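# Click the emitter holder down onto the cube

## Task

Push the emitter holder down onto the cube until it snaps into place, keeping any steps already completed intact at the end; the reference image is called manual.

## Robot and tools

Robot: two six-joint arms, left_arm and right_arm, each ending in a sixteen-motor four-digit hand (index, middle, ring, thumb). right_arm has a right hand; left_arm has its mirror image. Fixed camera cam_high (672x504) looks from a stand behind the arms; each wrist carries cam_left_wrist or cam_right_wrist (616x616).

Frames. Scene frame: origin on the table surface halfway between the nominal arm bases, +z up, +x out over the table, left_arm toward +y (not the image side). Actual bases: left_arm at (-0.011, +0.322, +0.016) m, right_arm at (-0.041, -0.299, +0.006) m, each yawed very slightly. Reported hand positions and orientations are in each arm's own base frame and may be a few cm off, worse at long reach. Hand point axes (right hand): +z toward the straight fingertips, +y out of the palm face, +x across the palm away from the thumb; on the left hand +x points toward the thumb. The palm face sits at y = -0.062 m; fingers reach about 0.14 m past knuckles at z = -0.017 m. A rigid mast near the wrist (x +0.05 to +0.10, z -0.16 to -0.11, up to y +0.06; x sign flipped on the left hand) can collide with things.

execute_actions(actions, cameras). actions is a list of actions; each action is a table of up to 15 rows, one row per 1/30 s step, lasting 0.5 s total; if fewer rows are given the final row is held. Every row has exactly 48 numbers, all in [-1, 1], covering both arms even if one stays still:
1-6: left_arm dx, dy, dz, rx, ry, rz;
7-22: left hand motors;
23-24: left current_limit, speed;
25-30: right_arm dx, dy, dz, rx, ry, rz;
31-46: right hand motors;
47-48: right current_limit, speed.
Arm numbers are offsets, not poses: displacement and a rotation vector (rx, ry, rz) expressed in the axes of that arm's current Hand target, measured from the Hand target at the start of the action. All rows of one action refer to that same starting point, so a row is not added to the previous one; but the next action starts from the new target, so resending an offset moves further. Scale: 1.0 equals 0.6 m or 180 degrees (0.1 = 6 cm or 18 degrees). All zeros re-requests the current target.

Hand motor order per arm: index_mcp, index_abd, index_pip, index_dip, middle_mcp, middle_abd, middle_pip, middle_dip, ring_mcp, ring_abd, ring_pip, ring_dip, thumb_cmc, thumb_axl, thumb_mcp, thumb_ipl. Each is an absolute goal angle scaled linearly between the hinge's stops; moving toward -1 curls. Straight values: _mcp +0.75, _abd 0.00, _pip +0.58, _dip +0.70; thumb_cmc +0.71 (thumb flat beside palm, toward -1 swings it in front), thumb_axl +0.68 (spins the thumb), thumb_mcp +0.23, thumb_ipl +0.17. A 0 is a real goal, so to keep a hand unchanged resend its hand_goal plus its current_limit and speed. current_limit maps -1..+1 to 0..550 mA (minimum 11 mA) and also caps hinge speed; well below 0 fingers may not lift. speed maps to (speed+1)/2 of 8.5 rad/s. Initial values: current_limit +0.4, speed -0.6; last written values persist.

cameras: list of names, ["all"], [] or null. Images arrive only when asked or when actions is empty (an empty call returns all cameras and shows the full set of result fields). A wrong camera name voids the call.

zoom_image(camera, region): enlarges [x0, y0, x1, y1] pixels (origin top-left, at most 504x504) of the latest image of cam_high, cam_left_wrist or cam_right_wrist. show_instructions(): displays the reference image(s), no motion. read_manual(section): licence texts only. finished_scene(scene=1): ends the scene irreversibly; the holder must stay clicked with the robot no longer helping.

Results: end_effector_position (m) and end_effector_quat_wxyz per arm, Hand target (the commanded pose after clipping, base for the next offsets), joint positions, velocities (may read within noise), joint torques (include gravity, offset and noisy; numbers 3 and 4 wrap at ±28 N m), some mid-action positions, motor temperatures, and per hand: hand_goal, hand_measured, hand_current_ma (positive means pushing toward -1), hand_state (moving, goal, blocked, overload), hand_current_limit, hand_speed.

Behaviour. Commanded orientation is limited each step to within 40 degrees of the measured one; position is favoured over orientation. The hand often stops short of its target and sags lower (the right arm elbow sags with load); waiting does not fix it, so send the remaining gap as a further offset, or command a bit higher. Tiny moves may not start. To stop pressing on something, send the target back past the hand. Near the base axis a small move can swing the whole arm. Fingers press only when their goal lies beyond the contact surface. A motor at 495 mA or more for 5 s total shuts down for 10 s; a motor showing overload from the first reading stays dead and limp. If an arm is stopped, hand commands sent meanwhile are discarded. Motors heat when holding loads, reaching far or pushing at unreachable poses; MOTOR HOT at 85 °C, and at 100 °C that arm drops and is disabled for 30-60 s or more. Thinking time lets the scene run with the last command held.

Avoid: dropping or knocking anything off the table, releasing moving parts, slamming or forcing into fixed or heavy objects, any contact or grip between the two hands or arms, and arm stops. Loose objects may occasionally be nudged by outside forces. Smooth, brief, low-effort motion is preferred.

Each tool is called after ">>>" in YAML: its name, and indented under it one key for each argument.

Reference images:

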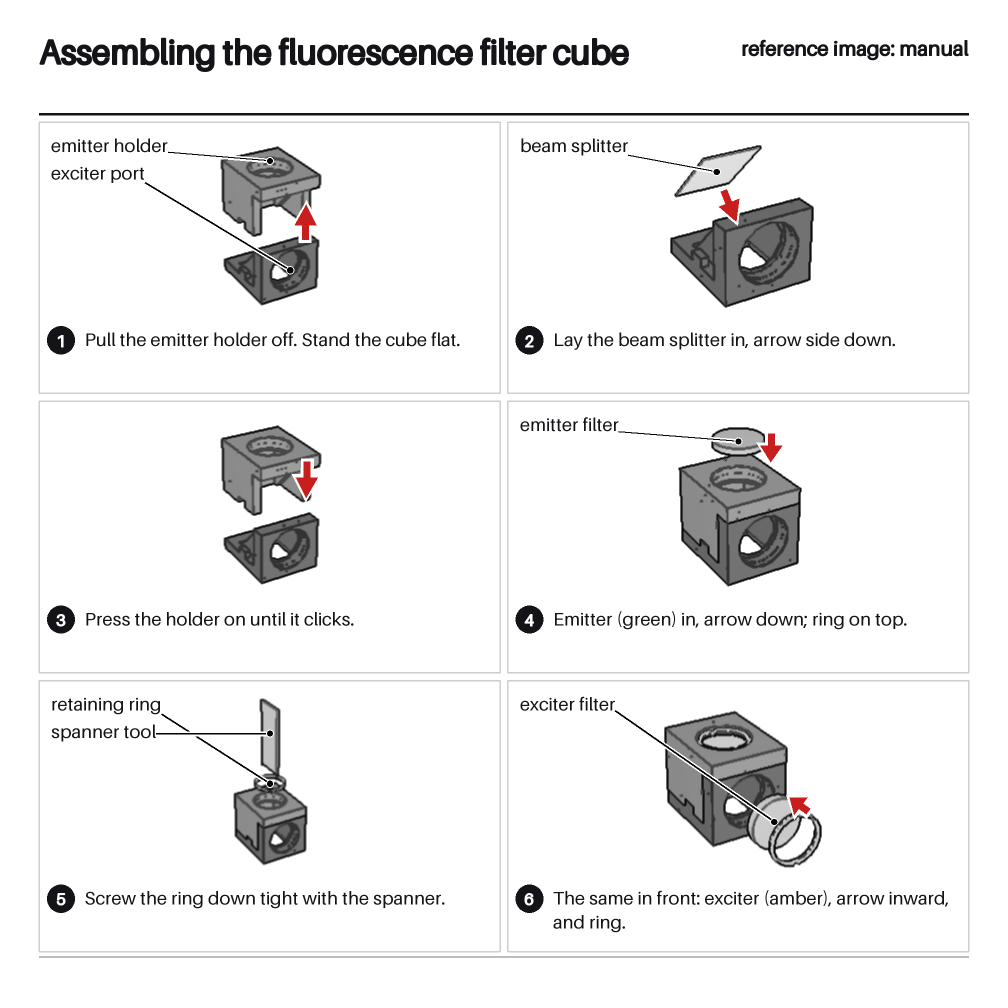

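## Session

>>> execute_actions:
  actions: []

Scene clock: 0.00 s.
left_arm: end_effector_position=(+0.4722, -0.0653, +0.1660) hand_goal=(+0.754, +0.000, +0.576, +0.696, +0.754, +0.000, +0.576, +0.696, +0.754, +0.000, +0.576, +0.696, +0.714, +0.678, +0.226, +0.168) hand_measured=(+0.754, +0.000, +0.576, +0.696, +0.754, +0.000, +0.576, +0.696, +0.754, +0.000, +0.576, +0.696, +0.714, +0.678, +0.226, +0.168) hand_current_ma=(+0, +0, +0, +0, +0, +0, +0, +0, +0, +0, +0, +0, +0, +0, +0, +0) hand_state=(goal, goal, goal, goal, goal, goal, goal, goal, goal, goal, goal, goal, goal, goal, goal, goal) hand_current_limit=0.40 hand_speed=-0.60 end_effector_quat_wxyz=(-0.114, +0.986, -0.125, +0.005) | right_arm: end_effector_position=(+0.6912, +0.4958, +0.3507) hand_goal=(+0.754, +0.000, +0.576, +0.696, +0.754, +0.000, +0.576, +0.696, +0.754, +0.000, +0.576, +0.696, +0.714, +0.678, +0.226, +0.168) hand_measured=(+0.754, +0.000, +0.576, +0.696, +0.754, +0.000, +0.576, +0.696, +0.754, +0.000, +0.576, +0.696, +0.714, +0.678, +0.226, +0.168) hand_current_ma=(+0, +0, +0, +0, +0, +0, +0, +0, +0, +0, +0, +0, +0, +0, +0, +0) hand_state=(goal, goal, goal, goal, goal, goal, goal, goal, goal, goal, goal, goal, goal, goal, goal, goal) hand_current_limit=0.40 hand_speed=-0.60 end_effector_quat_wxyz=(+0.391, -0.032, +0.805, +0.444)
Joint positions: left_arm=[-0.038 1.569 1.356 -1.327 -0.226 1.789] | right_arm=[0.491 2.011 1.77 -0.088 -0.379 -0.888]
Joint velocities: within noise
Joint torques (N m): no reading
Motor temperatures (°C): left_arm=[32 27 27 27 26 27] | right_arm=[30 34 29 27 24 22]
Heat: left arm: hottest waist 32 °C; right arm: hottest shoulder 34 °C.
Hand target: left_arm +0.4792, -0.0656, +0.1714; -0.114, +0.986, -0.124, +0.013 | right_arm +0.6952, +0.4979, +0.3562; +0.397, -0.034, +0.801, +0.447

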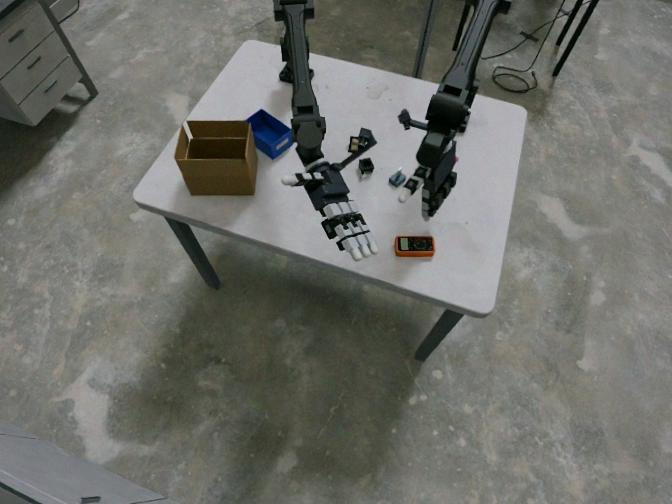

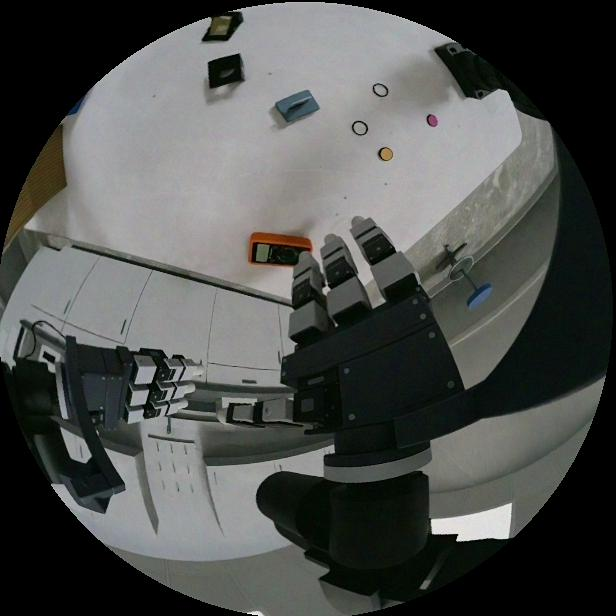

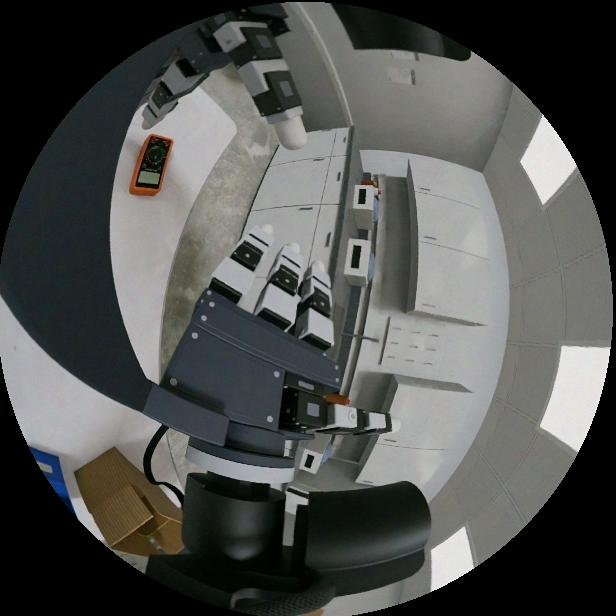

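>>> zoom_image:
  camera: "cam_high"
  region: [330, 110, 470, 215]

>>> zoom_image:
  camera: "cam_left_wrist"
  region: [180, 0, 480, 220]

>>> zoom_image:
  camera: "cam_high"
  region: [130, 0, 540, 320]

Scaled by 3.600 from the camera's 672x504 image, which has a finer 960x720 frame.

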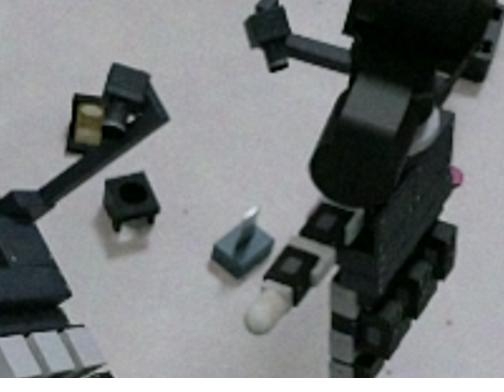

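Scaled by 1.680 from the camera's 616x616 image, which has a finer 880x880 frame.

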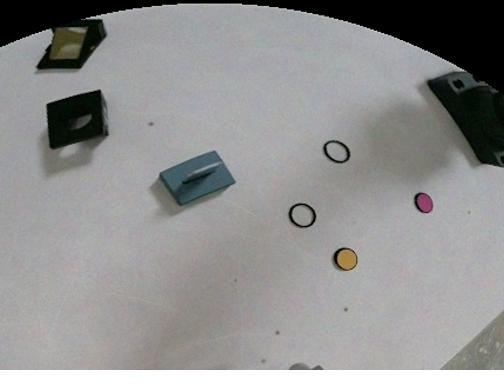

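Scaled by 1.229 from the camera's 672x504 image, which has a finer 960x720 frame.

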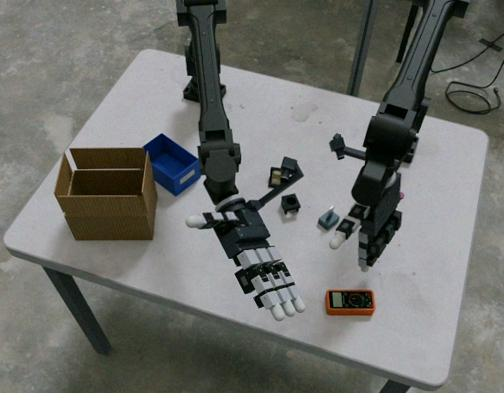

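>>> execute_actions:
  actions:
    - [[0,0,0,0,0,0,0.75,0,0.58,0.7,0.75,0,0.58,0.7,0.75,0,0.58,0.7,0.71,0.68,0.23,0.17,0.4,-0.6,0.01,-0.012,-0.135,0.023,-0.024,0.01,0.75,0,0.58,0.7,0.75,0,0.58,0.7,0.75,0,0.58,0.7,0.71,0.68,0.23,0.17,0.4,-0.6]]
    - [[0,0,0,0,0,0,0.75,0,0.58,0.7,0.75,0,0.58,0.7,0.75,0,0.58,0.7,0.71,0.68,0.23,0.17,0.4,-0.6,0.01,-0.012,-0.135,0.023,-0.024,0.01,0.75,0,0.58,0.7,0.75,0,0.58,0.7,0.75,0,0.58,0.7,0.71,0.68,0.23,0.17,0.4,-0.6]]
    - [[0,0,0,0,0,0,0.75,0,0.58,0.7,0.75,0,0.58,0.7,0.75,0,0.58,0.7,0.71,0.68,0.23,0.17,0.4,-0.6,0.01,-0.012,-0.135,0.023,-0.024,0.01,0.75,0,0.58,0.7,0.75,0,0.58,0.7,0.75,0,0.58,0.7,0.71,0.68,0.23,0.17,0.4,-0.6]]
    - [[0,0,0,0,0,0,0.75,0,0.58,0.7,0.75,0,0.58,0.7,0.75,0,0.58,0.7,0.71,0.68,0.23,0.17,0.4,-0.6,0.01,-0.012,-0.135,0.023,-0.024,0.01,0.75,0,0.58,0.7,0.75,0,0.58,0.7,0.75,0,0.58,0.7,0.71,0.68,0.23,0.17,0.4,-0.6]]
  cameras: ["cam_high", "cam_left_wrist"]

Scene clock: 161.53 s.
left_arm: end_effector_position=(+0.4722, -0.0653, +0.1660) hand_goal=(+0.750, +0.000, +0.580, +0.700, +0.750, +0.000, +0.580, +0.700, +0.750, +0.000, +0.580, +0.700, +0.710, +0.680, +0.230, +0.170) hand_measured=(+0.750, +0.000, +0.576, +0.698, +0.750, +0.000, +0.576, +0.698, +0.750, +0.000, +0.576, +0.698, +0.710, +0.678, +0.224, +0.168) hand_current_ma=(-5, +0, -16, -13, -4, +0, -16, -15, -4, +0, -16, -13, +3, -12, -38, -15) hand_state=(goal, goal, goal, goal, goal, goal, goal, goal, goal, goal, goal, goal, goal, goal, goal, goal) hand_current_limit=0.40 hand_speed=-0.60 end_effector_quat_wxyz=(-0.114, +0.986, -0.125, +0.005) | right_arm: end_effector_position=(+0.4540, +0.2791, +0.4157) hand_goal=(+0.750, +0.000, +0.580, +0.700, +0.750, +0.000, +0.580, +0.700, +0.750, +0.000, +0.580, +0.700, +0.710, +0.680, +0.230, +0.170) hand_measured=(+0.758, -0.002, +0.580, +0.698, +0.758, -0.002, +0.580, +0.698, +0.758, -0.002, +0.580, +0.698, +0.718, +0.678, +0.228, +0.168) hand_current_ma=(+37, -10, +0, -9, +39, -11, +0, -10, +36, -10, +0, -10, +34, -12, -15, -12) hand_state=(goal, goal, goal, goal, goal, goal, goal, goal, goal, goal, goal, goal, goal, goal, goal, goal) hand_current_limit=0.40 hand_speed=-0.60 end_effector_quat_wxyz=(+0.491, +0.138, +0.784, +0.352)
Joint positions: left_arm=[-0.038 1.569 1.356 -1.327 -0.226 1.789] | right_arm=[0.484 1.069 0.84 -0.044 0.035 -0.765]
Joint torques (N m): left_arm=[-0.38 -16.44 10.85 0.76 -0.07 -0.11] | right_arm=[-0.03 -4.78 12.81 2.3 0.19 -0.02]
Motor temperatures (°C): left_arm=[31 30 35 26 26 26] | right_arm=[29 42 40 27 23 22]
Heat: left arm: hottest elbow 35 °C; right arm: hottest shoulder 42 °C.
Hand target: left_arm +0.4792, -0.0656, +0.1714; -0.114, +0.986, -0.124, +0.013 | right_arm +0.4581, +0.2846, +0.4131; +0.484, +0.141, +0.789, +0.351
Off the commanded pose: left_arm 0.009 m, 1 deg | right_arm 0.007 m, 1 deg.
Step readings (end_effector_position of left_arm | right_arm):
0: (+0.4722, -0.0653, +0.1660) | (+0.6912, +0.4958, +0.3507)
1: (+0.4722, -0.0653, +0.1660) | (+0.6906, +0.4923, +0.3447)
2: (+0.4722, -0.0653, +0.1660) | (+0.6837, +0.4823, +0.3422)
4: (+0.4722, -0.0653, +0.1660) | (+0.6618, +0.4636, +0.3275)
8: (+0.4722, -0.0653, +0.1660) | (+0.6421, +0.4438, +0.3403)
15: (+0.4722, -0.0653, +0.1660) | (+0.6390, +0.4361, +0.3712)
16: (+0.4722, -0.0653, +0.1660) | (+0.6386, +0.4323, +0.3654)
17: (+0.4722, -0.0653, +0.1660) | (+0.6324, +0.4224, +0.3615)
19: (+0.4722, -0.0653, +0.1660) | (+0.6087, +0.4038, +0.3463)
23: (+0.4722, -0.0653, +0.1660) | (+0.5859, +0.3843, +0.3591)
30: (+0.4722, -0.0653, +0.1660) | (+0.5804, +0.3796, +0.3822)
31: (+0.4722, -0.0653, +0.1660) | (+0.5806, +0.3752, +0.3771)
32: (+0.4722, -0.0653, +0.1660) | (+0.5753, +0.3657, +0.3733)
34: (+0.4722, -0.0653, +0.1660) | (+0.5523, +0.3475, +0.3633)
38: (+0.4722, -0.0653, +0.1660) | (+0.5241, +0.3305, +0.3851)
45: (+0.4722, -0.0653, +0.1660) | (+0.5174, +0.3267, +0.4031)
46: (+0.4722, -0.0653, +0.1660) | (+0.5184, +0.3219, +0.3999)
47: (+0.4722, -0.0653, +0.1660) | (+0.5133, +0.3133, +0.3948)
49: (+0.4722, -0.0653, +0.1660) | (+0.4911, +0.2966, +0.3849)
53: (+0.4722, -0.0653, +0.1660) | (+0.4590, +0.2805, +0.4057)
60: (+0.4722, -0.0653, +0.1660) | (+0.4528, +0.2786, +0.4180)
Images, in order (width x height): cam_high 672x504, cam_left_wrist 616x616.

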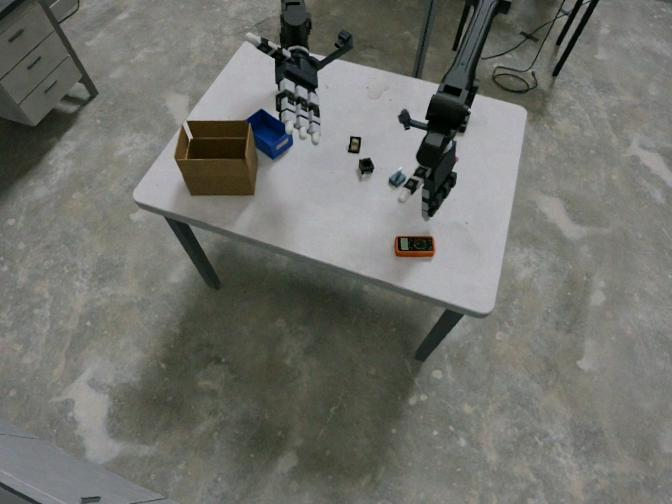

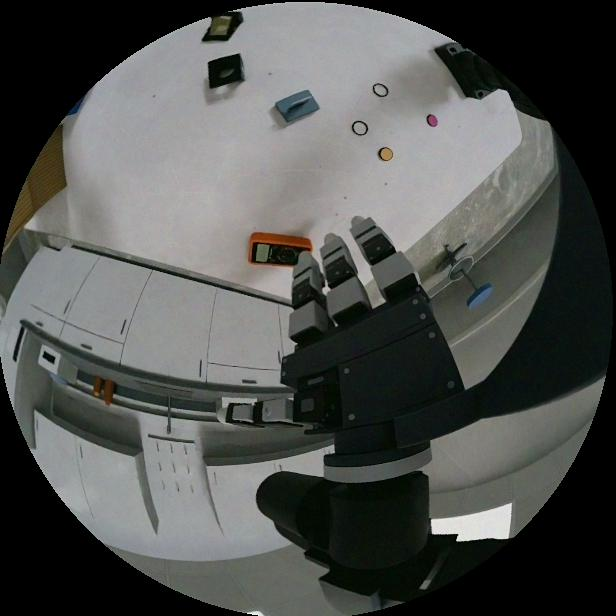

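>>> zoom_image:
  camera: "cam_high"
  region: [335, 125, 385, 185]

>>> zoom_image:
  camera: "cam_left_wrist"
  region: [190, 0, 330, 130]

Scaled by 8.400 from the camera's 672x504 image, which has a finer 960x720 frame.

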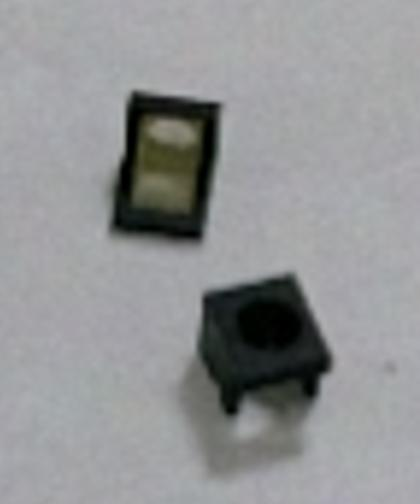

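Scaled by 3.600 from the camera's 616x616 image, which has a finer 880x880 frame.

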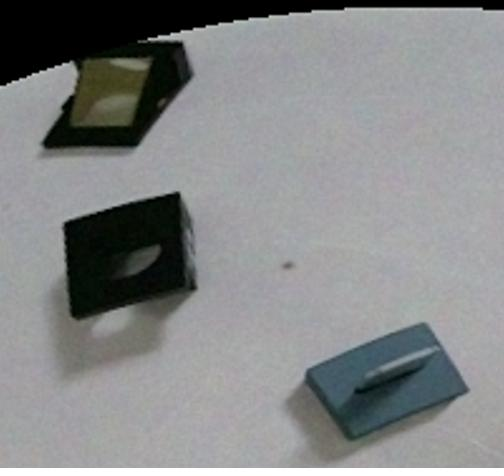

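>>> execute_actions:
  actions:
    - [[-0.083,-0.01,-0.133,0.0516,0.0703,0.1233,0.75,0,0.58,0.7,0.75,0,0.58,0.7,0.75,0,0.58,0.7,0.71,0.68,0.23,0.17,0.4,-0.6,0,0,0,0,0,0,0.75,0,0.58,0.7,0.75,0,0.58,0.7,0.75,0,0.58,0.7,0.71,0.68,0.23,0.17,0.4,-0.6]]
    - [[0,0,0,0.0516,0.0703,0.1233,0.75,0,0.58,0.7,0.75,0,0.58,0.7,0.75,0,0.58,0.7,0.71,0.68,0.23,0.17,0.4,-0.6,0,0,0,0,0,0,0.75,0,0.58,0.7,0.75,0,0.58,0.7,0.75,0,0.58,0.7,0.71,0.68,0.23,0.17,0.4,-0.6]]
    - [[0,0,0,0.0516,0.0703,0.1233,0.75,0,0.58,0.7,0.75,0,0.58,0.7,0.75,0,0.58,0.7,0.71,0.68,0.23,0.17,0.4,-0.6,0,0,0,0,0,0,0.75,0,0.58,0.7,0.75,0,0.58,0.7,0.75,0,0.58,0.7,0.71,0.68,0.23,0.17,0.4,-0.6]]
    - [[0.07,0.047,-0.106,0,0,0,0.75,0,0.58,0.7,0.75,0,0.58,0.7,0.75,0,0.58,0.7,0.71,0.68,0.23,0.17,0.4,-0.6,0,0,0,0,0,0,0.75,0,0.58,0.7,0.75,0,0.58,0.7,0.75,0,0.58,0.7,0.71,0.68,0.23,0.17,0.4,-0.6]]
    - [[0.07,0.047,-0.106,0,0,0,0.75,0,0.58,0.7,0.75,0,0.58,0.7,0.75,0,0.58,0.7,0.71,0.68,0.23,0.17,0.4,-0.6,0,0,0,0,0,0,0.75,0,0.58,0.7,0.75,0,0.58,0.7,0.75,0,0.58,0.7,0.71,0.68,0.23,0.17,0.4,-0.6]]
  cameras: ["cam_high", "cam_left_wrist"]

Scene clock: 230.63 s.
left_arm: end_effector_position=(+0.3170, -0.1829, +0.2935) hand_goal=(+0.750, +0.000, +0.580, +0.700, +0.750, +0.000, +0.580, +0.700, +0.750, +0.000, +0.580, +0.700, +0.710, +0.680, +0.230, +0.170) hand_measured=(+0.742, +0.000, +0.576, +0.698, +0.742, +0.000, +0.576, +0.698, +0.742, +0.000, +0.576, +0.698, +0.702, +0.678, +0.226, +0.168) hand_current_ma=(-41, +1, -15, -12, -40, +2, -16, -14, -38, +2, -17, -12, -35, -12, -28, -13) hand_state=(goal, goal, goal, goal, goal, goal, goal, goal, goal, goal, goal, goal, goal, goal, goal, goal) hand_current_limit=0.40 hand_speed=-0.60 end_effector_quat_wxyz=(-0.365, +0.783, -0.463, +0.198) | right_arm: end_effector_position=(+0.4540, +0.2791, +0.4157) hand_goal=(+0.750, +0.000, +0.580, +0.700, +0.750, +0.000, +0.580, +0.700, +0.750, +0.000, +0.580, +0.700, +0.710, +0.680, +0.230, +0.170) hand_measured=(+0.758, -0.002, +0.580, +0.698, +0.758, -0.002, +0.580, +0.698, +0.758, -0.002, +0.580, +0.698, +0.718, +0.678, +0.228, +0.168) hand_current_ma=(+37, -10, +0, -9, +39, -11, +0, -10, +36, -10, +0, -10, +34, -12, -15, -12) hand_state=(goal, goal, goal, goal, goal, goal, goal, goal, goal, goal, goal, goal, goal, goal, goal, goal) hand_current_limit=0.40 hand_speed=-0.60 end_effector_quat_wxyz=(+0.491, +0.138, +0.784, +0.352)
Joint positions: left_arm=[-0.699 1.103 1.213 -1.321 -0.795 2.093] | right_arm=[0.484 1.069 0.84 -0.044 0.035 -0.765]
Joint torques (N m): left_arm=[0.5 -8 10.3 1.06 -0.76 -0.01] | right_arm=[-0.09 -4.78 12.83 2.3 0.2 0.02]
Motor temperatures (°C): left_arm=[31 30 35 26 26 26] | right_arm=[29 36 38 27 23 22]
Heat: left arm: hottest elbow 35 °C; right arm: hottest elbow 38 °C.
Hand target: left_arm +0.3187, -0.1764, +0.2961; -0.312, +0.715, -0.577, +0.242 | right_arm +0.4581, +0.2846, +0.4131; +0.484, +0.141, +0.789, +0.351
Off the commanded pose: left_arm 0.007 m, 17 deg; orientation clipped at the end of an earlier action of this call | right_arm 0.007 m, 1 deg.
joint sent to its limit (left arm) — joint 6 (wrist roll), upper limit. The joint targets are off in orientation, not in position.
Step readings (end_effector_position of left_arm | right_arm):
0: (+0.4722, -0.0653, +0.1660) | (+0.4540, +0.2791, +0.4157)
1: (+0.4694, -0.0607, +0.1670) | (+0.4540, +0.2791, +0.4157)
2: (+0.4622, -0.0536, +0.1678) | (+0.4540, +0.2791, +0.4157)
4: (+0.4492, -0.0510, +0.1855) | (+0.4540, +0.2791, +0.4157)
8: (+0.4290, -0.0612, +0.2438) | (+0.4540, +0.2791, +0.4157)
15: (+0.4192, -0.0634, +0.2629) | (+0.4540, +0.2791, +0.4157)
16: (+0.4218, -0.0565, +0.2587) | (+0.4540, +0.2791, +0.4157)
17: (+0.4266, -0.0460, +0.2527) | (+0.4540, +0.2791, +0.4157)
19: (+0.4287, -0.0466, +0.2473) | (+0.4540, +0.2791, +0.4157)
23: (+0.4274, -0.0642, +0.2459) | (+0.4540, +0.2791, +0.4157)
30: (+0.4277, -0.0668, +0.2461) | (+0.4540, +0.2791, +0.4157)
31: (+0.4292, -0.0612, +0.2460) | (+0.4540, +0.2791, +0.4157)
32: (+0.4313, -0.0535, +0.2462) | (+0.4540, +0.2791, +0.4157)
34: (+0.4309, -0.0492, +0.2469) | (+0.4540, +0.2791, +0.4157)
38: (+0.4297, -0.0597, +0.2492) | (+0.4540, +0.2791, +0.4157)
45: (+0.4290, -0.0643, +0.2501) | (+0.4540, +0.2791, +0.4157)
46: (+0.4258, -0.0678, +0.2499) | (+0.4540, +0.2791, +0.4157)
47: (+0.4176, -0.0730, +0.2495) | (+0.4540, +0.2791, +0.4157)
49: (+0.3978, -0.0916, +0.2513) | (+0.4540, +0.2791, +0.4157)
53: (+0.3753, -0.1269, +0.2691) | (+0.4540, +0.2791, +0.4157)
60: (+0.3726, -0.1276, +0.2760) | (+0.4540, +0.2791, +0.4157)
61: (+0.3695, -0.1301, +0.2760) | (+0.4540, +0.2791, +0.4157)
62: (+0.3606, -0.1354, +0.2759) | (+0.4540, +0.2791, +0.4157)
64: (+0.3423, -0.1542, +0.2789) | (+0.4540, +0.2791, +0.4157)
68: (+0.3188, -0.1836, +0.2900) | (+0.4540, +0.2791, +0.4157)
75: (+0.3170, -0.1829, +0.2935) | (+0.4540, +0.2791, +0.4157)
Images, in order (width x height): cam_high 672x504, cam_left_wrist 616x616.

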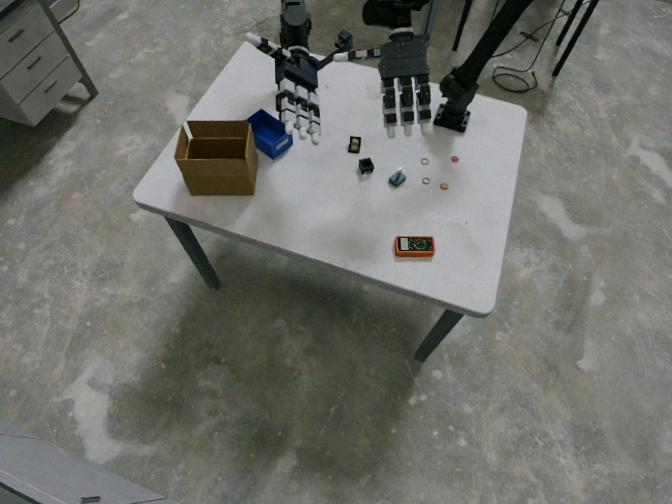

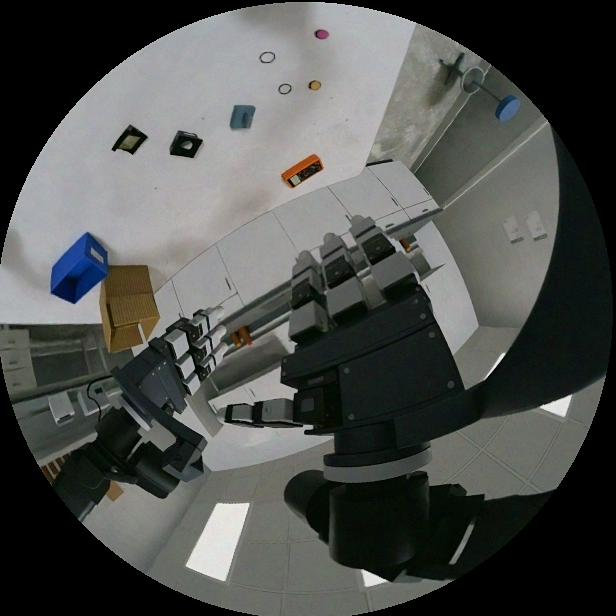

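>>> zoom_image:
  camera: "cam_left_wrist"
  region: [90, 100, 270, 190]

>>> zoom_image:
  camera: "cam_high"
  region: [240, 20, 480, 200]

Scaled by 2.800 from the camera's 616x616 image, which has a finer 880x880 frame.

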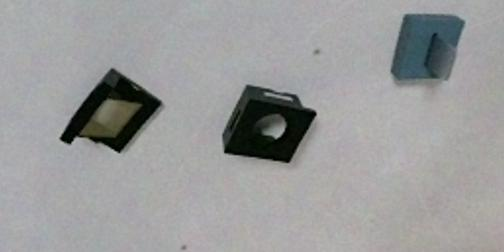

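Scaled by 2.100 from the camera's 672x504 image, which has a finer 960x720 frame.

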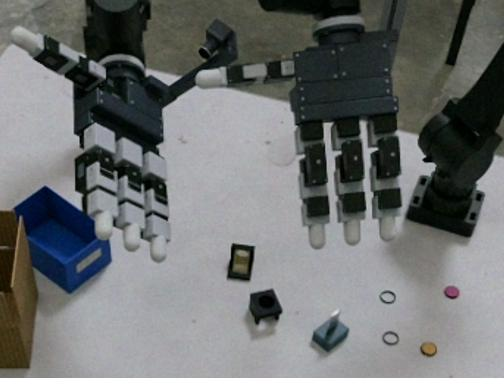

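>>> execute_actions:
  actions:
    - [[0,0,0,-0.0431,-0.0622,-0.1467,0.75,0,0.58,0.7,0.75,0,0.58,0.7,0.75,0,0.58,0.7,0.71,0.68,0.23,0.17,0.4,-0.6,-0.141,-0.136,0,0.0461,-0.0479,0.0198,0.75,0,0.58,0.7,0.75,0,0.58,0.7,0.75,0,0.58,0.7,0.71,0.68,0.23,0.17,0.4,-0.6]]
    - [[0,0,0,-0.0431,-0.0622,-0.1467,0.75,0,0.58,0.7,0.75,0,0.58,0.7,0.75,0,0.58,0.7,0.71,0.68,0.23,0.17,0.4,-0.6,-0.141,-0.136,0,0.0461,-0.0479,0.0198,0.75,0,0.58,0.7,0.75,0,0.58,0.7,0.75,0,0.58,0.7,0.71,0.68,0.23,0.17,0.4,-0.6]]
    - [[0,0,0,-0.0431,-0.0622,-0.1467,0.75,0,0.58,0.7,0.75,0,0.58,0.7,0.75,0,0.58,0.7,0.71,0.68,0.23,0.17,0.4,-0.6,-0.141,-0.136,0,0.0461,-0.0479,0.0198,0.75,0,0.58,0.7,0.75,0,0.58,0.7,0.75,0,0.58,0.7,0.71,0.68,0.23,0.17,0.4,-0.6]]
    - [[0,0,0,-0.0431,-0.0622,-0.1467,0.75,0,0.58,0.7,0.75,0,0.58,0.7,0.75,0,0.58,0.7,0.71,0.68,0.23,0.17,0.4,-0.6,-0.141,-0.136,0,0.0461,-0.0479,0.0198,0.75,0,0.58,0.7,0.75,0,0.58,0.7,0.75,0,0.58,0.7,0.71,0.68,0.23,0.17,0.4,-0.6]]
    - [[0.012,0.1,0,0,0,0,0.75,0,0.58,0.7,0.75,0,0.58,0.7,0.75,0,0.58,0.7,0.71,0.68,0.23,0.17,0.4,-0.6,0,0,0,0,0,0,0.75,0,0.58,0.7,0.75,0,0.58,0.7,0.75,0,0.58,0.7,0.71,0.68,0.23,0.17,0.4,-0.6]]
    - [[0.012,0.1,0,0,0,0,0.75,0,0.58,0.7,0.75,0,0.58,0.7,0.75,0,0.58,0.7,0.71,0.68,0.23,0.17,0.4,-0.6,0,0,0,0,0,0,0.75,0,0.58,0.7,0.75,0,0.58,0.7,0.75,0,0.58,0.7,0.71,0.68,0.23,0.17,0.4,-0.6]]
  cameras: ["all"]

Scene clock: 458.63 s.
left_arm: end_effector_position=(+0.3933, -0.2608, +0.2816) hand_goal=(+0.750, +0.000, +0.580, +0.700, +0.750, +0.000, +0.580, +0.700, +0.750, +0.000, +0.580, +0.700, +0.710, +0.680, +0.230, +0.170) hand_measured=(+0.748, +0.000, +0.580, +0.698, +0.748, +0.000, +0.580, +0.698, +0.748, +0.000, +0.580, +0.698, +0.710, +0.678, +0.226, +0.168) hand_current_ma=(-7, +2, +1, -8, -6, +2, +1, -9, -6, +1, +1, -7, +3, -12, -24, -11) hand_state=(goal, goal, goal, goal, goal, goal, goal, goal, goal, goal, goal, goal, goal, goal, goal, goal) hand_current_limit=0.40 hand_speed=-0.60 end_effector_quat_wxyz=(-0.009, +0.955, +0.297, -0.010) | right_arm: end_effector_position=(+0.5078, -0.1659, +0.4131) hand_goal=(+0.750, +0.000, +0.580, +0.700, +0.750, +0.000, +0.580, +0.700, +0.750, +0.000, +0.580, +0.700, +0.710, +0.680, +0.230, +0.170) hand_measured=(+0.758, -0.006, +0.580, +0.698, +0.758, -0.006, +0.580, +0.698, +0.758, -0.004, +0.580, +0.698, +0.718, +0.678, +0.228, +0.168) hand_current_ma=(+37, -20, +1, -9, +39, -21, +0, -10, +35, -18, +0, -10, +36, -12, -15, -12) hand_state=(goal, goal, goal, goal, goal, goal, goal, goal, goal, goal, goal, goal, goal, goal, goal, goal) hand_current_limit=0.40 hand_speed=-0.60 end_effector_quat_wxyz=(+0.591, +0.458, +0.654, +0.113)
Joint positions: left_arm=[-0.556 1.362 1.405 -1.64 0.002 0.411] | right_arm=[-0.38 1.072 0.84 -0.047 0.041 -0.759]
Joint torques (N m): left_arm=[-1.2 -11.16 12.45 0.4 0.01 -0.23] | right_arm=[-0.5 -4.6 13.11 2.59 -0.01 -0.02]
Heat: left arm: hottest elbow 35 °C; right arm: hottest elbow 40 °C.
Hand target: left_arm +0.3993, -0.2665, +0.2961; +0.000, +0.954, +0.301, +0.000 | right_arm +0.5147, -0.1680, +0.4126; +0.587, +0.461, +0.656, +0.115
Off the commanded pose: left_arm 0.017 m, 2 deg | right_arm 0.007 m, 1 deg.
Step readings (end_effector_position of left_arm | right_arm):
0: (+0.3170, -0.1829, +0.2935) | (+0.4540, +0.2791, +0.4157)
1: (+0.3132, -0.1889, +0.2910) | (+0.4564, +0.2753, +0.4155)
2: (+0.3064, -0.1993, +0.2886) | (+0.4620, +0.2657, +0.4153)
4: (+0.3086, -0.1931, +0.2871) | (+0.4831, +0.2254, +0.4150)
8: (+0.3206, -0.1743, +0.2897) | (+0.5084, +0.1615, +0.4148)
15: (+0.3214, -0.1751, +0.2907) | (+0.5045, +0.1727, +0.4149)
16: (+0.3186, -0.1790, +0.2902) | (+0.5051, +0.1709, +0.4149)
17: (+0.3121, -0.1842, +0.2898) | (+0.5078, +0.1621, +0.4148)
19: (+0.3048, -0.1794, +0.2873) | (+0.5198, +0.1190, +0.4148)
23: (+0.3058, -0.1718, +0.2868) | (+0.5312, +0.0486, +0.4147)
30: (+0.3101, -0.1710, +0.2880) | (+0.5300, +0.0590, +0.4148)
31: (+0.3077, -0.1767, +0.2886) | (+0.5301, +0.0572, +0.4148)
32: (+0.3035, -0.1850, +0.2910) | (+0.5309, +0.0483, +0.4149)
34: (+0.3005, -0.1842, +0.2911) | (+0.5332, +0.0038, +0.4148)
38: (+0.3064, -0.1775, +0.2915) | (+0.5293, -0.0675, +0.4145)
45: (+0.3124, -0.1737, +0.2925) | (+0.5304, -0.0571, +0.4144)
46: (+0.3113, -0.1800, +0.2939) | (+0.5302, -0.0586, +0.4144)
47: (+0.3088, -0.1905, +0.2970) | (+0.5290, -0.0677, +0.4145)
49: (+0.3077, -0.1922, +0.2948) | (+0.5217, -0.1115, +0.4144)
53: (+0.3143, -0.1836, +0.2923) | (+0.5025, -0.1803, +0.4140)
60: (+0.3203, -0.1771, +0.2921) | (+0.5060, -0.1704, +0.4136)
61: (+0.3216, -0.1788, +0.2919) | (+0.5068, -0.1678, +0.4137)
62: (+0.3260, -0.1830, +0.2929) | (+0.5073, -0.1664, +0.4137)
64: (+0.3358, -0.1993, +0.2948) | (+0.5077, -0.1659, +0.4133)
68: (+0.3485, -0.2183, +0.2797) | (+0.5078, -0.1659, +0.4131)
75: (+0.3508, -0.2181, +0.2752) | (+0.5078, -0.1659, +0.4131)
76: (+0.3523, -0.2199, +0.2764) | (+0.5078, -0.1659, +0.4131)
77: (+0.3588, -0.2250, +0.2809) | (+0.5078, -0.1659, +0.4131)
79: (+0.3748, -0.2410, +0.2899) | (+0.5078, -0.1659, +0.4131)
83: (+0.3917, -0.2604, +0.2866) | (+0.5078, -0.1659, +0.4131)
90: (+0.3932, -0.2609, +0.2816) | (+0.5078, -0.1659, +0.4131)

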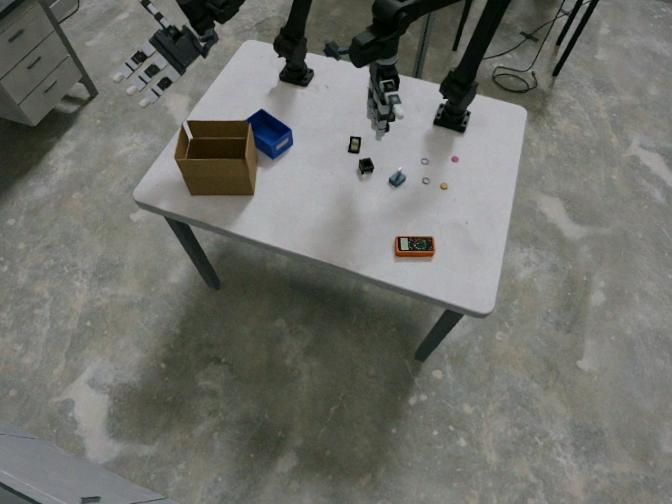

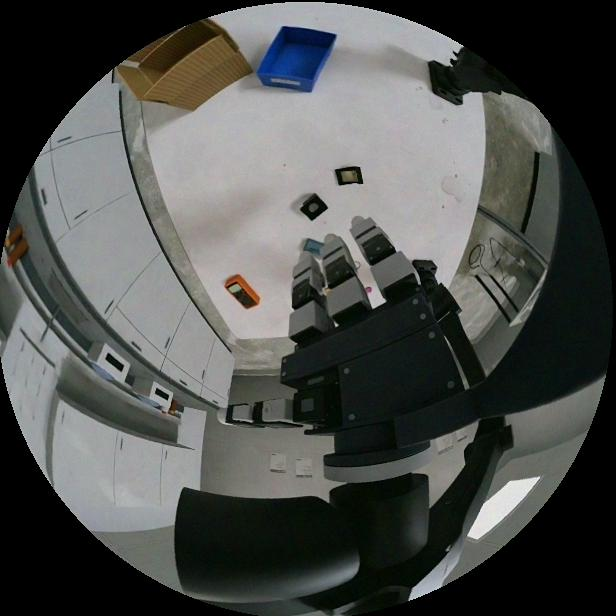

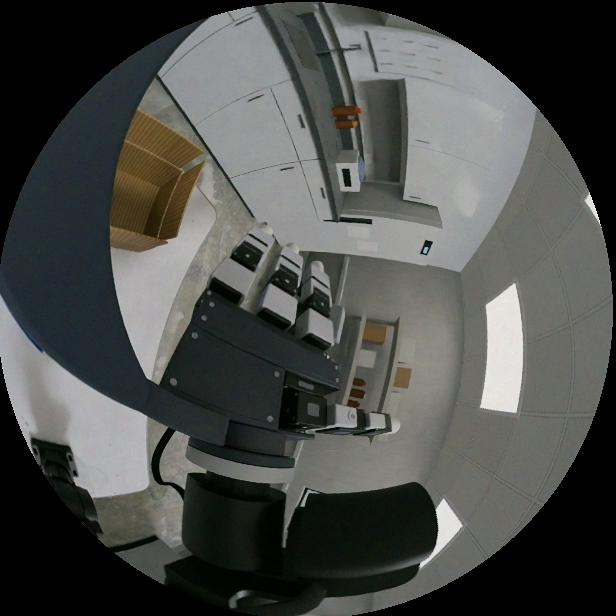

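>>> zoom_image:
  camera: "cam_left_wrist"
  region: [280, 150, 400, 250]

Scaled by 4.200 from the camera's 616x616 image, which has a finer 880x880 frame.

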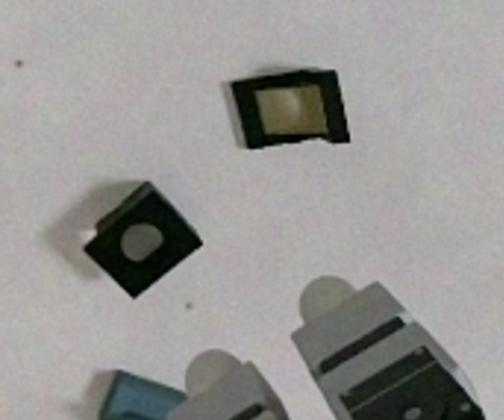

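>>> execute_actions:
  actions:
    - [[0.013,0.025,0.06,0,0,-0.022,0.75,0,0.58,0.7,-0.48,0,-0.74,0.04,0.75,0,0.58,0.7,0.71,0.68,0.23,0.17,0.4,-0.6,0,0,0,0,0,0,0.75,0,0.58,0.7,0.75,0,0.58,0.7,0.75,0,0.58,0.7,0.71,0.68,0.23,0.17,0.4,-0.6]]
    - [[0,0,0.09,0,0,0,0.75,0,0.58,0.7,-0.48,0,-0.74,0.04,0.75,0,0.58,0.7,0.71,0.68,0.23,0.17,0.4,-0.6,0,0,0,0,0,0,0.75,0,0.58,0.7,0.75,0,0.58,0.7,0.75,0,0.58,0.7,0.71,0.68,0.23,0.17,0.4,-0.6]]
    - [[0,0,0,0,0,0,0.75,0,0.58,0.7,-0.48,0,-0.74,0.04,0.75,0,0.58,0.7,0.71,0.68,0.23,0.17,0.4,-0.6,0,0,0,0,0,0,0.75,0,0.58,0.7,0.75,0,0.58,0.7,0.75,0,0.58,0.7,0.71,0.68,0.23,0.17,0.4,-0.6]]
  cameras: ["cam_high", "cam_left_wrist"]

>>> zoom_image:
  camera: "cam_left_wrist"
  region: [280, 120, 440, 280]

Scene clock: 547.40 s.
left_arm: end_effector_position=(+0.4131, -0.2669, +0.2042) hand_goal=(+0.750, +0.000, +0.580, +0.700, -0.480, +0.000, -0.740, +0.040, +0.750, +0.000, +0.580, +0.700, +0.710, +0.680, +0.230, +0.170) hand_measured=(+0.748, +0.000, +0.580, +0.698, -0.462, +0.000, -0.736, +0.042, +0.748, +0.000, +0.580, +0.698, +0.710, +0.678, +0.226, +0.168) hand_current_ma=(-8, +2, +1, -8, +93, +2, +19, +14, -7, +1, +2, -7, +2, -12, -21, -11) hand_state=(goal, goal, goal, goal, goal, goal, goal, goal, goal, goal, goal, goal, goal, goal, goal, goal) hand_current_limit=0.40 hand_speed=-0.60 end_effector_quat_wxyz=(-0.004, +0.943, +0.334, -0.004) | right_arm: end_effector_position=(+0.5078, -0.1659, +0.4131) hand_goal=(+0.750, +0.000, +0.580, +0.700, +0.750, +0.000, +0.580, +0.700, +0.750, +0.000, +0.580, +0.700, +0.710, +0.680, +0.230, +0.170) hand_measured=(+0.758, -0.006, +0.580, +0.698, +0.758, -0.006, +0.580, +0.698, +0.758, -0.004, +0.580, +0.698, +0.718, +0.678, +0.228, +0.168) hand_current_ma=(+37, -20, +1, -9, +39, -21, +0, -10, +35, -18, +0, -10, +36, -12, -15, -12) hand_state=(goal, goal, goal, goal, goal, goal, goal, goal, goal, goal, goal, goal, goal, goal, goal, goal) hand_current_limit=0.40 hand_speed=-0.60 end_effector_quat_wxyz=(+0.591, +0.458, +0.654, +0.113)
Joint positions: left_arm=[-0.56 1.415 1.251 -1.419 0.002 0.33] | right_arm=[-0.38 1.072 0.84 -0.047 0.041 -0.759]
Joint torques (N m): left_arm=[-1.79 -13.27 9.73 1.07 0.04 -0.25] | right_arm=[-0.5 -4.78 13.14 2.56 -0.01 -0.02]
Heat: left arm: hottest elbow 39 °C; right arm: hottest elbow 40 °C.
Hand target: left_arm +0.4142, -0.2743, +0.2061; +0.000, +0.943, +0.333, +0.000 | right_arm +0.5147, -0.1680, +0.4126; +0.587, +0.461, +0.656, +0.115
Off the commanded pose: left_arm 0.008 m, 1 deg | right_arm 0.007 m, 1 deg.
Step readings (end_effector_position of left_arm | right_arm):
0: (+0.3933, -0.2608, +0.2816) | (+0.5078, -0.1659, +0.4131)
1: (+0.3950, -0.2609, +0.2811) | (+0.5078, -0.1659, +0.4131)
2: (+0.3995, -0.2628, +0.2812) | (+0.5078, -0.1659, +0.4131)
4: (+0.4066, -0.2664, +0.2787) | (+0.5078, -0.1659, +0.4131)
8: (+0.4129, -0.2685, +0.2718) | (+0.5078, -0.1659, +0.4131)
15: (+0.4138, -0.2678, +0.2696) | (+0.5078, -0.1659, +0.4131)
16: (+0.4142, -0.2680, +0.2651) | (+0.5078, -0.1659, +0.4131)
17: (+0.4161, -0.2691, +0.2591) | (+0.5078, -0.1659, +0.4131)
19: (+0.4135, -0.2674, +0.2372) | (+0.5078, -0.1659, +0.4131)
23: (+0.4102, -0.2652, +0.2066) | (+0.5078, -0.1659, +0.4131)
30: (+0.4131, -0.2669, +0.2042) | (+0.5078, -0.1659, +0.4131)
31: (+0.4131, -0.2669, +0.2042) | (+0.5078, -0.1659, +0.4131)
32: (+0.4131, -0.2669, +0.2042) | (+0.5078, -0.1659, +0.4131)
34: (+0.4131, -0.2669, +0.2042) | (+0.5078, -0.1659, +0.4131)
38: (+0.4131, -0.2669, +0.2042) | (+0.5078, -0.1659, +0.4131)
45: (+0.4131, -0.2669, +0.2042) | (+0.5078, -0.1659, +0.4131)
Images, in order (width x height): cam_high 672x504, cam_left_wrist 616x616.

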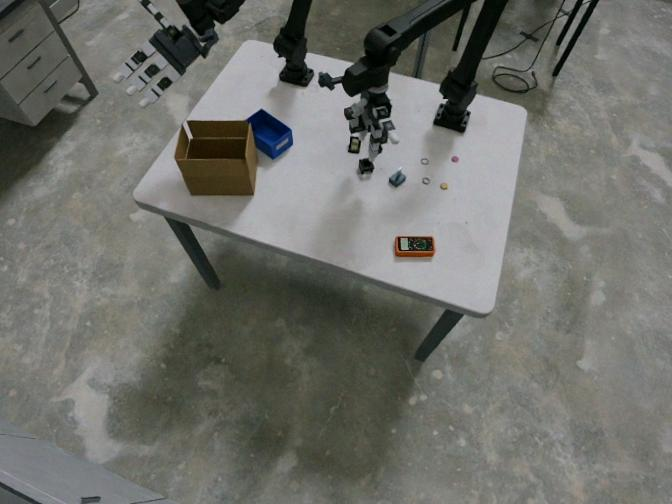

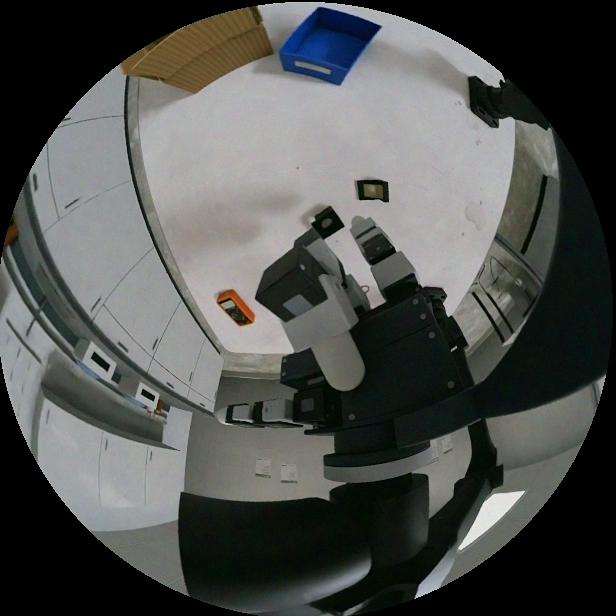

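Scaled by 3.150 from the camera's 616x616 image, which has a finer 880x880 frame.

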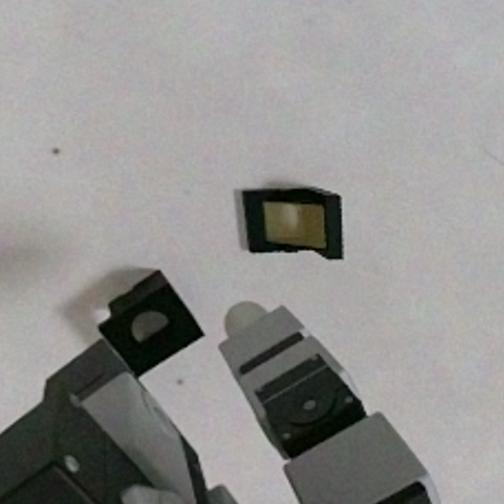

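>>> execute_actions:
  actions:
    - [[0,0,-0.1,0,0,0.1257,0.75,0,0.58,0.7,0.95,0,-0.95,-0.5,0.75,0,0.58,0.7,0.71,0.68,0.23,0.17,0.4,-0.6,0,0,0,0,0,0,0.75,0,0.58,0.7,0.75,0,0.58,0.7,0.75,0,0.58,0.7,0.71,0.68,0.23,0.17,0.4,-0.6]]
    - [[-0.095,-0.014,0,0,0,0.1257,0.75,0,0.58,0.7,0.95,0,-0.95,-0.5,0.75,0,0.58,0.7,0.71,0.68,0.23,0.17,0.4,-0.6,0,0,0,0,0,0,0.75,0,0.58,0.7,0.75,0,0.58,0.7,0.75,0,0.58,0.7,0.71,0.68,0.23,0.17,0.4,-0.6]]
    - [[-0.093,0.024,0,0,0,0.1257,0.75,0,0.58,0.7,0.95,0,-0.95,-0.5,0.75,0,0.58,0.7,0.71,0.68,0.23,0.17,0.4,-0.6,0,0,0,0,0,0,0.75,0,0.58,0.7,0.75,0,0.58,0.7,0.75,0,0.58,0.7,0.71,0.68,0.23,0.17,0.4,-0.6]]
    - [[0,0,0,0,0,0.1257,0.75,0,0.58,0.7,0.95,0,-0.95,-0.5,0.75,0,0.58,0.7,0.71,0.68,0.23,0.17,0.4,-0.6,0,0,0,0,0,0,0.75,0,0.58,0.7,0.75,0,0.58,0.7,0.75,0,0.58,0.7,0.71,0.68,0.23,0.17,0.4,-0.6]]
    - [[0,0,0,0,0,0,0.75,0,0.58,0.7,0.95,0,-0.95,-0.5,0.75,0,0.58,0.7,0.71,0.68,0.23,0.17,0.4,-0.6,0,0,0,0,0,0,0.75,0,0.58,0.7,0.75,0,0.58,0.7,0.75,0,0.58,0.7,0.71,0.68,0.23,0.17,0.4,-0.6]]
  cameras: ["cam_left_wrist"]

>>> zoom_image:
  camera: "cam_left_wrist"
  region: [220, 120, 420, 320]

Scene clock: 692.57 s.
left_arm: end_effector_position=(+0.2871, -0.2847, +0.2552) hand_goal=(+0.750, +0.000, +0.580, +0.700, +0.950, +0.000, -0.950, -0.500, +0.750, +0.000, +0.580, +0.700, +0.710, +0.680, +0.230, +0.170) hand_measured=(+0.750, +0.000, +0.580, +0.698, +0.948, +0.000, -0.944, -0.498, +0.748, +0.000, +0.580, +0.698, +0.712, +0.678, +0.226, +0.168) hand_current_ma=(-3, +1, +1, -8, -15, +2, +31, +14, -13, +0, -3, -7, +10, -12, -24, -11) hand_state=(goal, goal, goal, goal, goal, goal, goal, goal, goal, goal, goal, goal, goal, goal, goal, goal) hand_current_limit=0.40 hand_speed=-0.60 end_effector_quat_wxyz=(-0.003, +0.902, -0.432, -0.014) | right_arm: end_effector_position=(+0.5078, -0.1659, +0.4131) hand_goal=(+0.750, +0.000, +0.580, +0.700, +0.750, +0.000, +0.580, +0.700, +0.750, +0.000, +0.580, +0.700, +0.710, +0.680, +0.230, +0.170) hand_measured=(+0.758, -0.006, +0.580, +0.698, +0.758, -0.006, +0.580, +0.698, +0.758, -0.004, +0.580, +0.698, +0.718, +0.678, +0.228, +0.168) hand_current_ma=(+37, -20, +1, -9, +39, -21, +0, -10, +35, -18, +0, -10, +36, -12, -15, -12) hand_state=(goal, goal, goal, goal, goal, goal, goal, goal, goal, goal, goal, goal, goal, goal, goal, goal) hand_current_limit=0.40 hand_speed=-0.60 end_effector_quat_wxyz=(+0.591, +0.458, +0.654, +0.113)
Joint positions: left_arm=[-0.562 1.404 1.372 -1.566 -0.002 1.901] | right_arm=[-0.38 1.072 0.84 -0.047 0.041 -0.759]
Joint torques (N m): left_arm=[0.15 -11.81 13.38 0.61 0.33 0.04] | right_arm=[-0.56 -4.72 13.09 2.58 0 -0.02]
Heat: left arm: hottest elbow 34 °C; right arm: hottest elbow 41 °C.
Hand target: left_arm +0.3001, -0.2905, +0.2661; +0.000, +0.901, -0.435, +0.000 | right_arm +0.5147, -0.1680, +0.4126; +0.587, +0.461, +0.656, +0.115
Off the commanded pose: left_arm 0.018 m, 2 deg | right_arm 0.007 m, 1 deg.
Step readings (end_effector_position of left_arm | right_arm):
0: (+0.4131, -0.2669, +0.2042) | (+0.5078, -0.1659, +0.4131)
1: (+0.4109, -0.2667, +0.2055) | (+0.5078, -0.1659, +0.4131)
2: (+0.4068, -0.2667, +0.2096) | (+0.5078, -0.1659, +0.4131)
4: (+0.4037, -0.2662, +0.2232) | (+0.5078, -0.1659, +0.4131)
8: (+0.4111, -0.2688, +0.2521) | (+0.5078, -0.1659, +0.4131)
15: (+0.4068, -0.2706, +0.2575) | (+0.5078, -0.1659, +0.4131)
16: (+0.4032, -0.2714, +0.2568) | (+0.5078, -0.1659, +0.4131)
17: (+0.3961, -0.2719, +0.2551) | (+0.5078, -0.1659, +0.4131)
19: (+0.3839, -0.2728, +0.2546) | (+0.5078, -0.1659, +0.4131)
23: (+0.3708, -0.2756, +0.2603) | (+0.5078, -0.1659, +0.4131)
30: (+0.3646, -0.2773, +0.2614) | (+0.5078, -0.1659, +0.4131)
31: (+0.3605, -0.2774, +0.2606) | (+0.5078, -0.1659, +0.4131)
32: (+0.3517, -0.2774, +0.2588) | (+0.5078, -0.1659, +0.4131)
34: (+0.3342, -0.2804, +0.2572) | (+0.5078, -0.1659, +0.4131)
38: (+0.3125, -0.2895, +0.2612) | (+0.5078, -0.1659, +0.4131)
45: (+0.3055, -0.2904, +0.2621) | (+0.5078, -0.1659, +0.4131)
46: (+0.3030, -0.2891, +0.2617) | (+0.5078, -0.1659, +0.4131)
47: (+0.2995, -0.2871, +0.2614) | (+0.5078, -0.1659, +0.4131)
49: (+0.2964, -0.2870, +0.2618) | (+0.5078, -0.1659, +0.4131)
53: (+0.2929, -0.2877, +0.2581) | (+0.5078, -0.1659, +0.4131)
60: (+0.2886, -0.2856, +0.2551) | (+0.5078, -0.1659, +0.4131)
61: (+0.2883, -0.2854, +0.2551) | (+0.5078, -0.1659, +0.4131)
62: (+0.2881, -0.2853, +0.2552) | (+0.5078, -0.1659, +0.4131)
64: (+0.2878, -0.2850, +0.2552) | (+0.5078, -0.1659, +0.4131)
68: (+0.2874, -0.2848, +0.2552) | (+0.5078, -0.1659, +0.4131)
75: (+0.2872, -0.2847, +0.2552) | (+0.5078, -0.1659, +0.4131)
Images, in order (width x height): cam_left_wrist 616x616.

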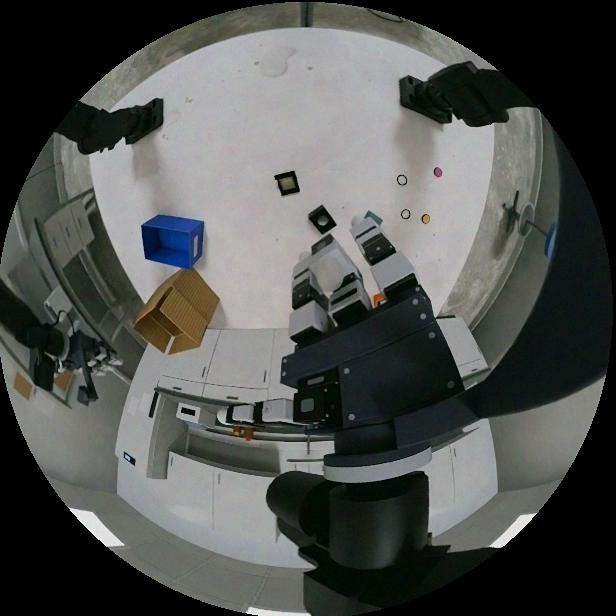

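Scaled by 2.520 from the camera's 616x616 image, which has a finer 880x880 frame.

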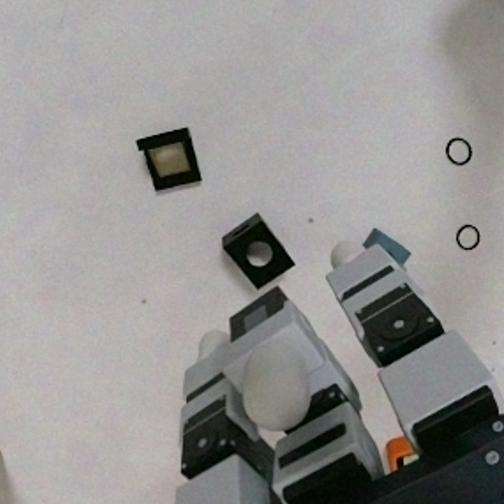

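>>> execute_actions:
  actions:
    - [[0.004,0,0.08,0,0,0,0.75,0,0.58,0.7,0.95,0,-0.95,-0.5,0.75,0,0.58,0.7,0.71,0.68,0.23,0.17,0.4,-0.6,0,0,0,0,0,0,0.75,0,0.58,0.7,0.75,0,0.58,0.7,0.75,0,0.58,0.7,0.71,0.68,0.23,0.17,0.4,-0.6]]
    - [[0,0,0.07,0,0,0,0.75,0,0.58,0.7,0.95,0,-0.95,-0.5,0.75,0,0.58,0.7,0.71,0.68,0.23,0.17,0.4,-0.6,0,0,0,0,0,0,0.75,0,0.58,0.7,0.75,0,0.58,0.7,0.75,0,0.58,0.7,0.71,0.68,0.23,0.17,0.4,-0.6]]
  cameras: ["cam_left_wrist"]

>>> zoom_image:
  camera: "cam_left_wrist"
  region: [250, 150, 390, 290]

Scene clock: 748.50 s.
left_arm: end_effector_position=(+0.2982, -0.2917, +0.1789) hand_goal=(+0.750, +0.000, +0.580, +0.700, +0.950, +0.000, -0.950, -0.500, +0.750, +0.000, +0.580, +0.700, +0.710, +0.680, +0.230, +0.170) hand_measured=(+0.750, +0.000, +0.580, +0.698, +0.948, +0.000, -0.944, -0.498, +0.748, +0.000, +0.580, +0.698, +0.712, +0.678, +0.226, +0.168) hand_current_ma=(-4, -2, +1, -8, -15, +2, +27, +14, -13, -3, -3, -7, +10, -12, -24, -11) hand_state=(goal, goal, goal, goal, goal, goal, goal, goal, goal, goal, goal, goal, goal, goal, goal, goal) hand_current_limit=0.40 hand_speed=-0.60 end_effector_quat_wxyz=(-0.001, +0.902, -0.432, -0.001) | right_arm: end_effector_position=(+0.5078, -0.1659, +0.4131) hand_goal=(+0.750, +0.000, +0.580, +0.700, +0.750, +0.000, +0.580, +0.700, +0.750, +0.000, +0.580, +0.700, +0.710, +0.680, +0.230, +0.170) hand_measured=(+0.758, -0.006, +0.580, +0.698, +0.758, -0.006, +0.580, +0.698, +0.758, -0.004, +0.580, +0.698, +0.718, +0.678, +0.228, +0.168) hand_current_ma=(+37, -20, +1, -9, +39, -21, +0, -10, +35, -18, +0, -10, +36, -12, -15, -12) hand_state=(goal, goal, goal, goal, goal, goal, goal, goal, goal, goal, goal, goal, goal, goal, goal, goal) hand_current_limit=0.40 hand_speed=-0.60 end_effector_quat_wxyz=(+0.591, +0.458, +0.654, +0.113)
Joint positions: left_arm=[-0.562 1.448 1.215 -1.34 -0.002 1.902] | right_arm=[-0.38 1.072 0.84 -0.047 0.041 -0.759]
Joint torques (N m): left_arm=[-0.15 -13.22 9.22 0.95 0.31 0.02] | right_arm=[-0.5 -4.78 13.12 2.58 0 -0.02]
Motor temperatures (°C): left_arm=[29 30 41 25 26 26] | right_arm=[27 33 42 25 23 22]
Heat: left arm: hottest elbow 41 °C; right arm: hottest elbow 42 °C.
Hand target: left_arm +0.3017, -0.2924, +0.1762; +0.000, +0.900, -0.435, +0.000 | right_arm +0.5147, -0.1680, +0.4126; +0.587, +0.461, +0.656, +0.115
Off the commanded pose: left_arm 0.004 m, 0 deg | right_arm 0.007 m, 1 deg.
Step readings (end_effector_position of left_arm | right_arm):
0: (+0.2871, -0.2847, +0.2552) | (+0.5078, -0.1659, +0.4131)
1: (+0.2882, -0.2853, +0.2530) | (+0.5078, -0.1659, +0.4131)
2: (+0.2921, -0.2878, +0.2481) | (+0.5078, -0.1659, +0.4131)
4: (+0.2958, -0.2901, +0.2373) | (+0.5078, -0.1659, +0.4131)
8: (+0.2976, -0.2913, +0.2247) | (+0.5078, -0.1659, +0.4131)
15: (+0.2986, -0.2920, +0.2238) | (+0.5078, -0.1659, +0.4131)
16: (+0.2990, -0.2922, +0.2206) | (+0.5078, -0.1659, +0.4131)
17: (+0.3010, -0.2935, +0.2140) | (+0.5078, -0.1659, +0.4131)
19: (+0.2997, -0.2926, +0.1987) | (+0.5078, -0.1659, +0.4131)
23: (+0.2964, -0.2906, +0.1803) | (+0.5078, -0.1659, +0.4131)
30: (+0.2982, -0.2917, +0.1789) | (+0.5078, -0.1659, +0.4131)
Images, in order (width x height): cam_left_wrist 616x616.

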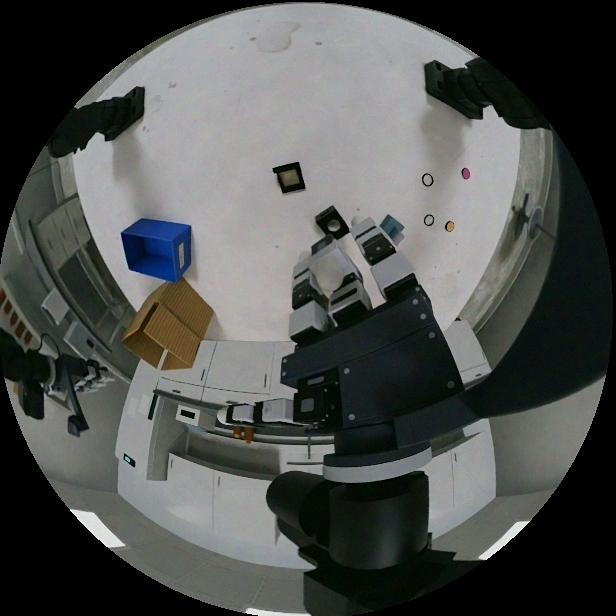

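Scaled by 3.600 from the camera's 616x616 image, which has a finer 880x880 frame.

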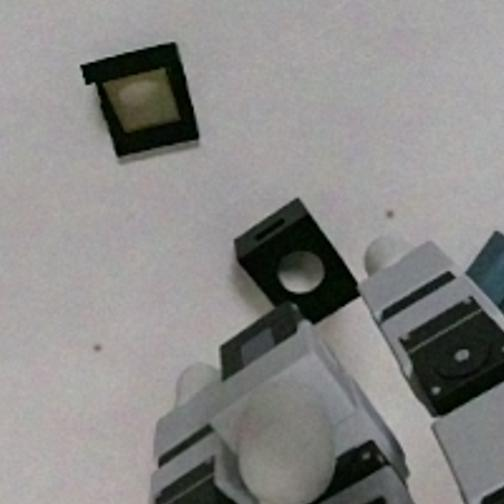

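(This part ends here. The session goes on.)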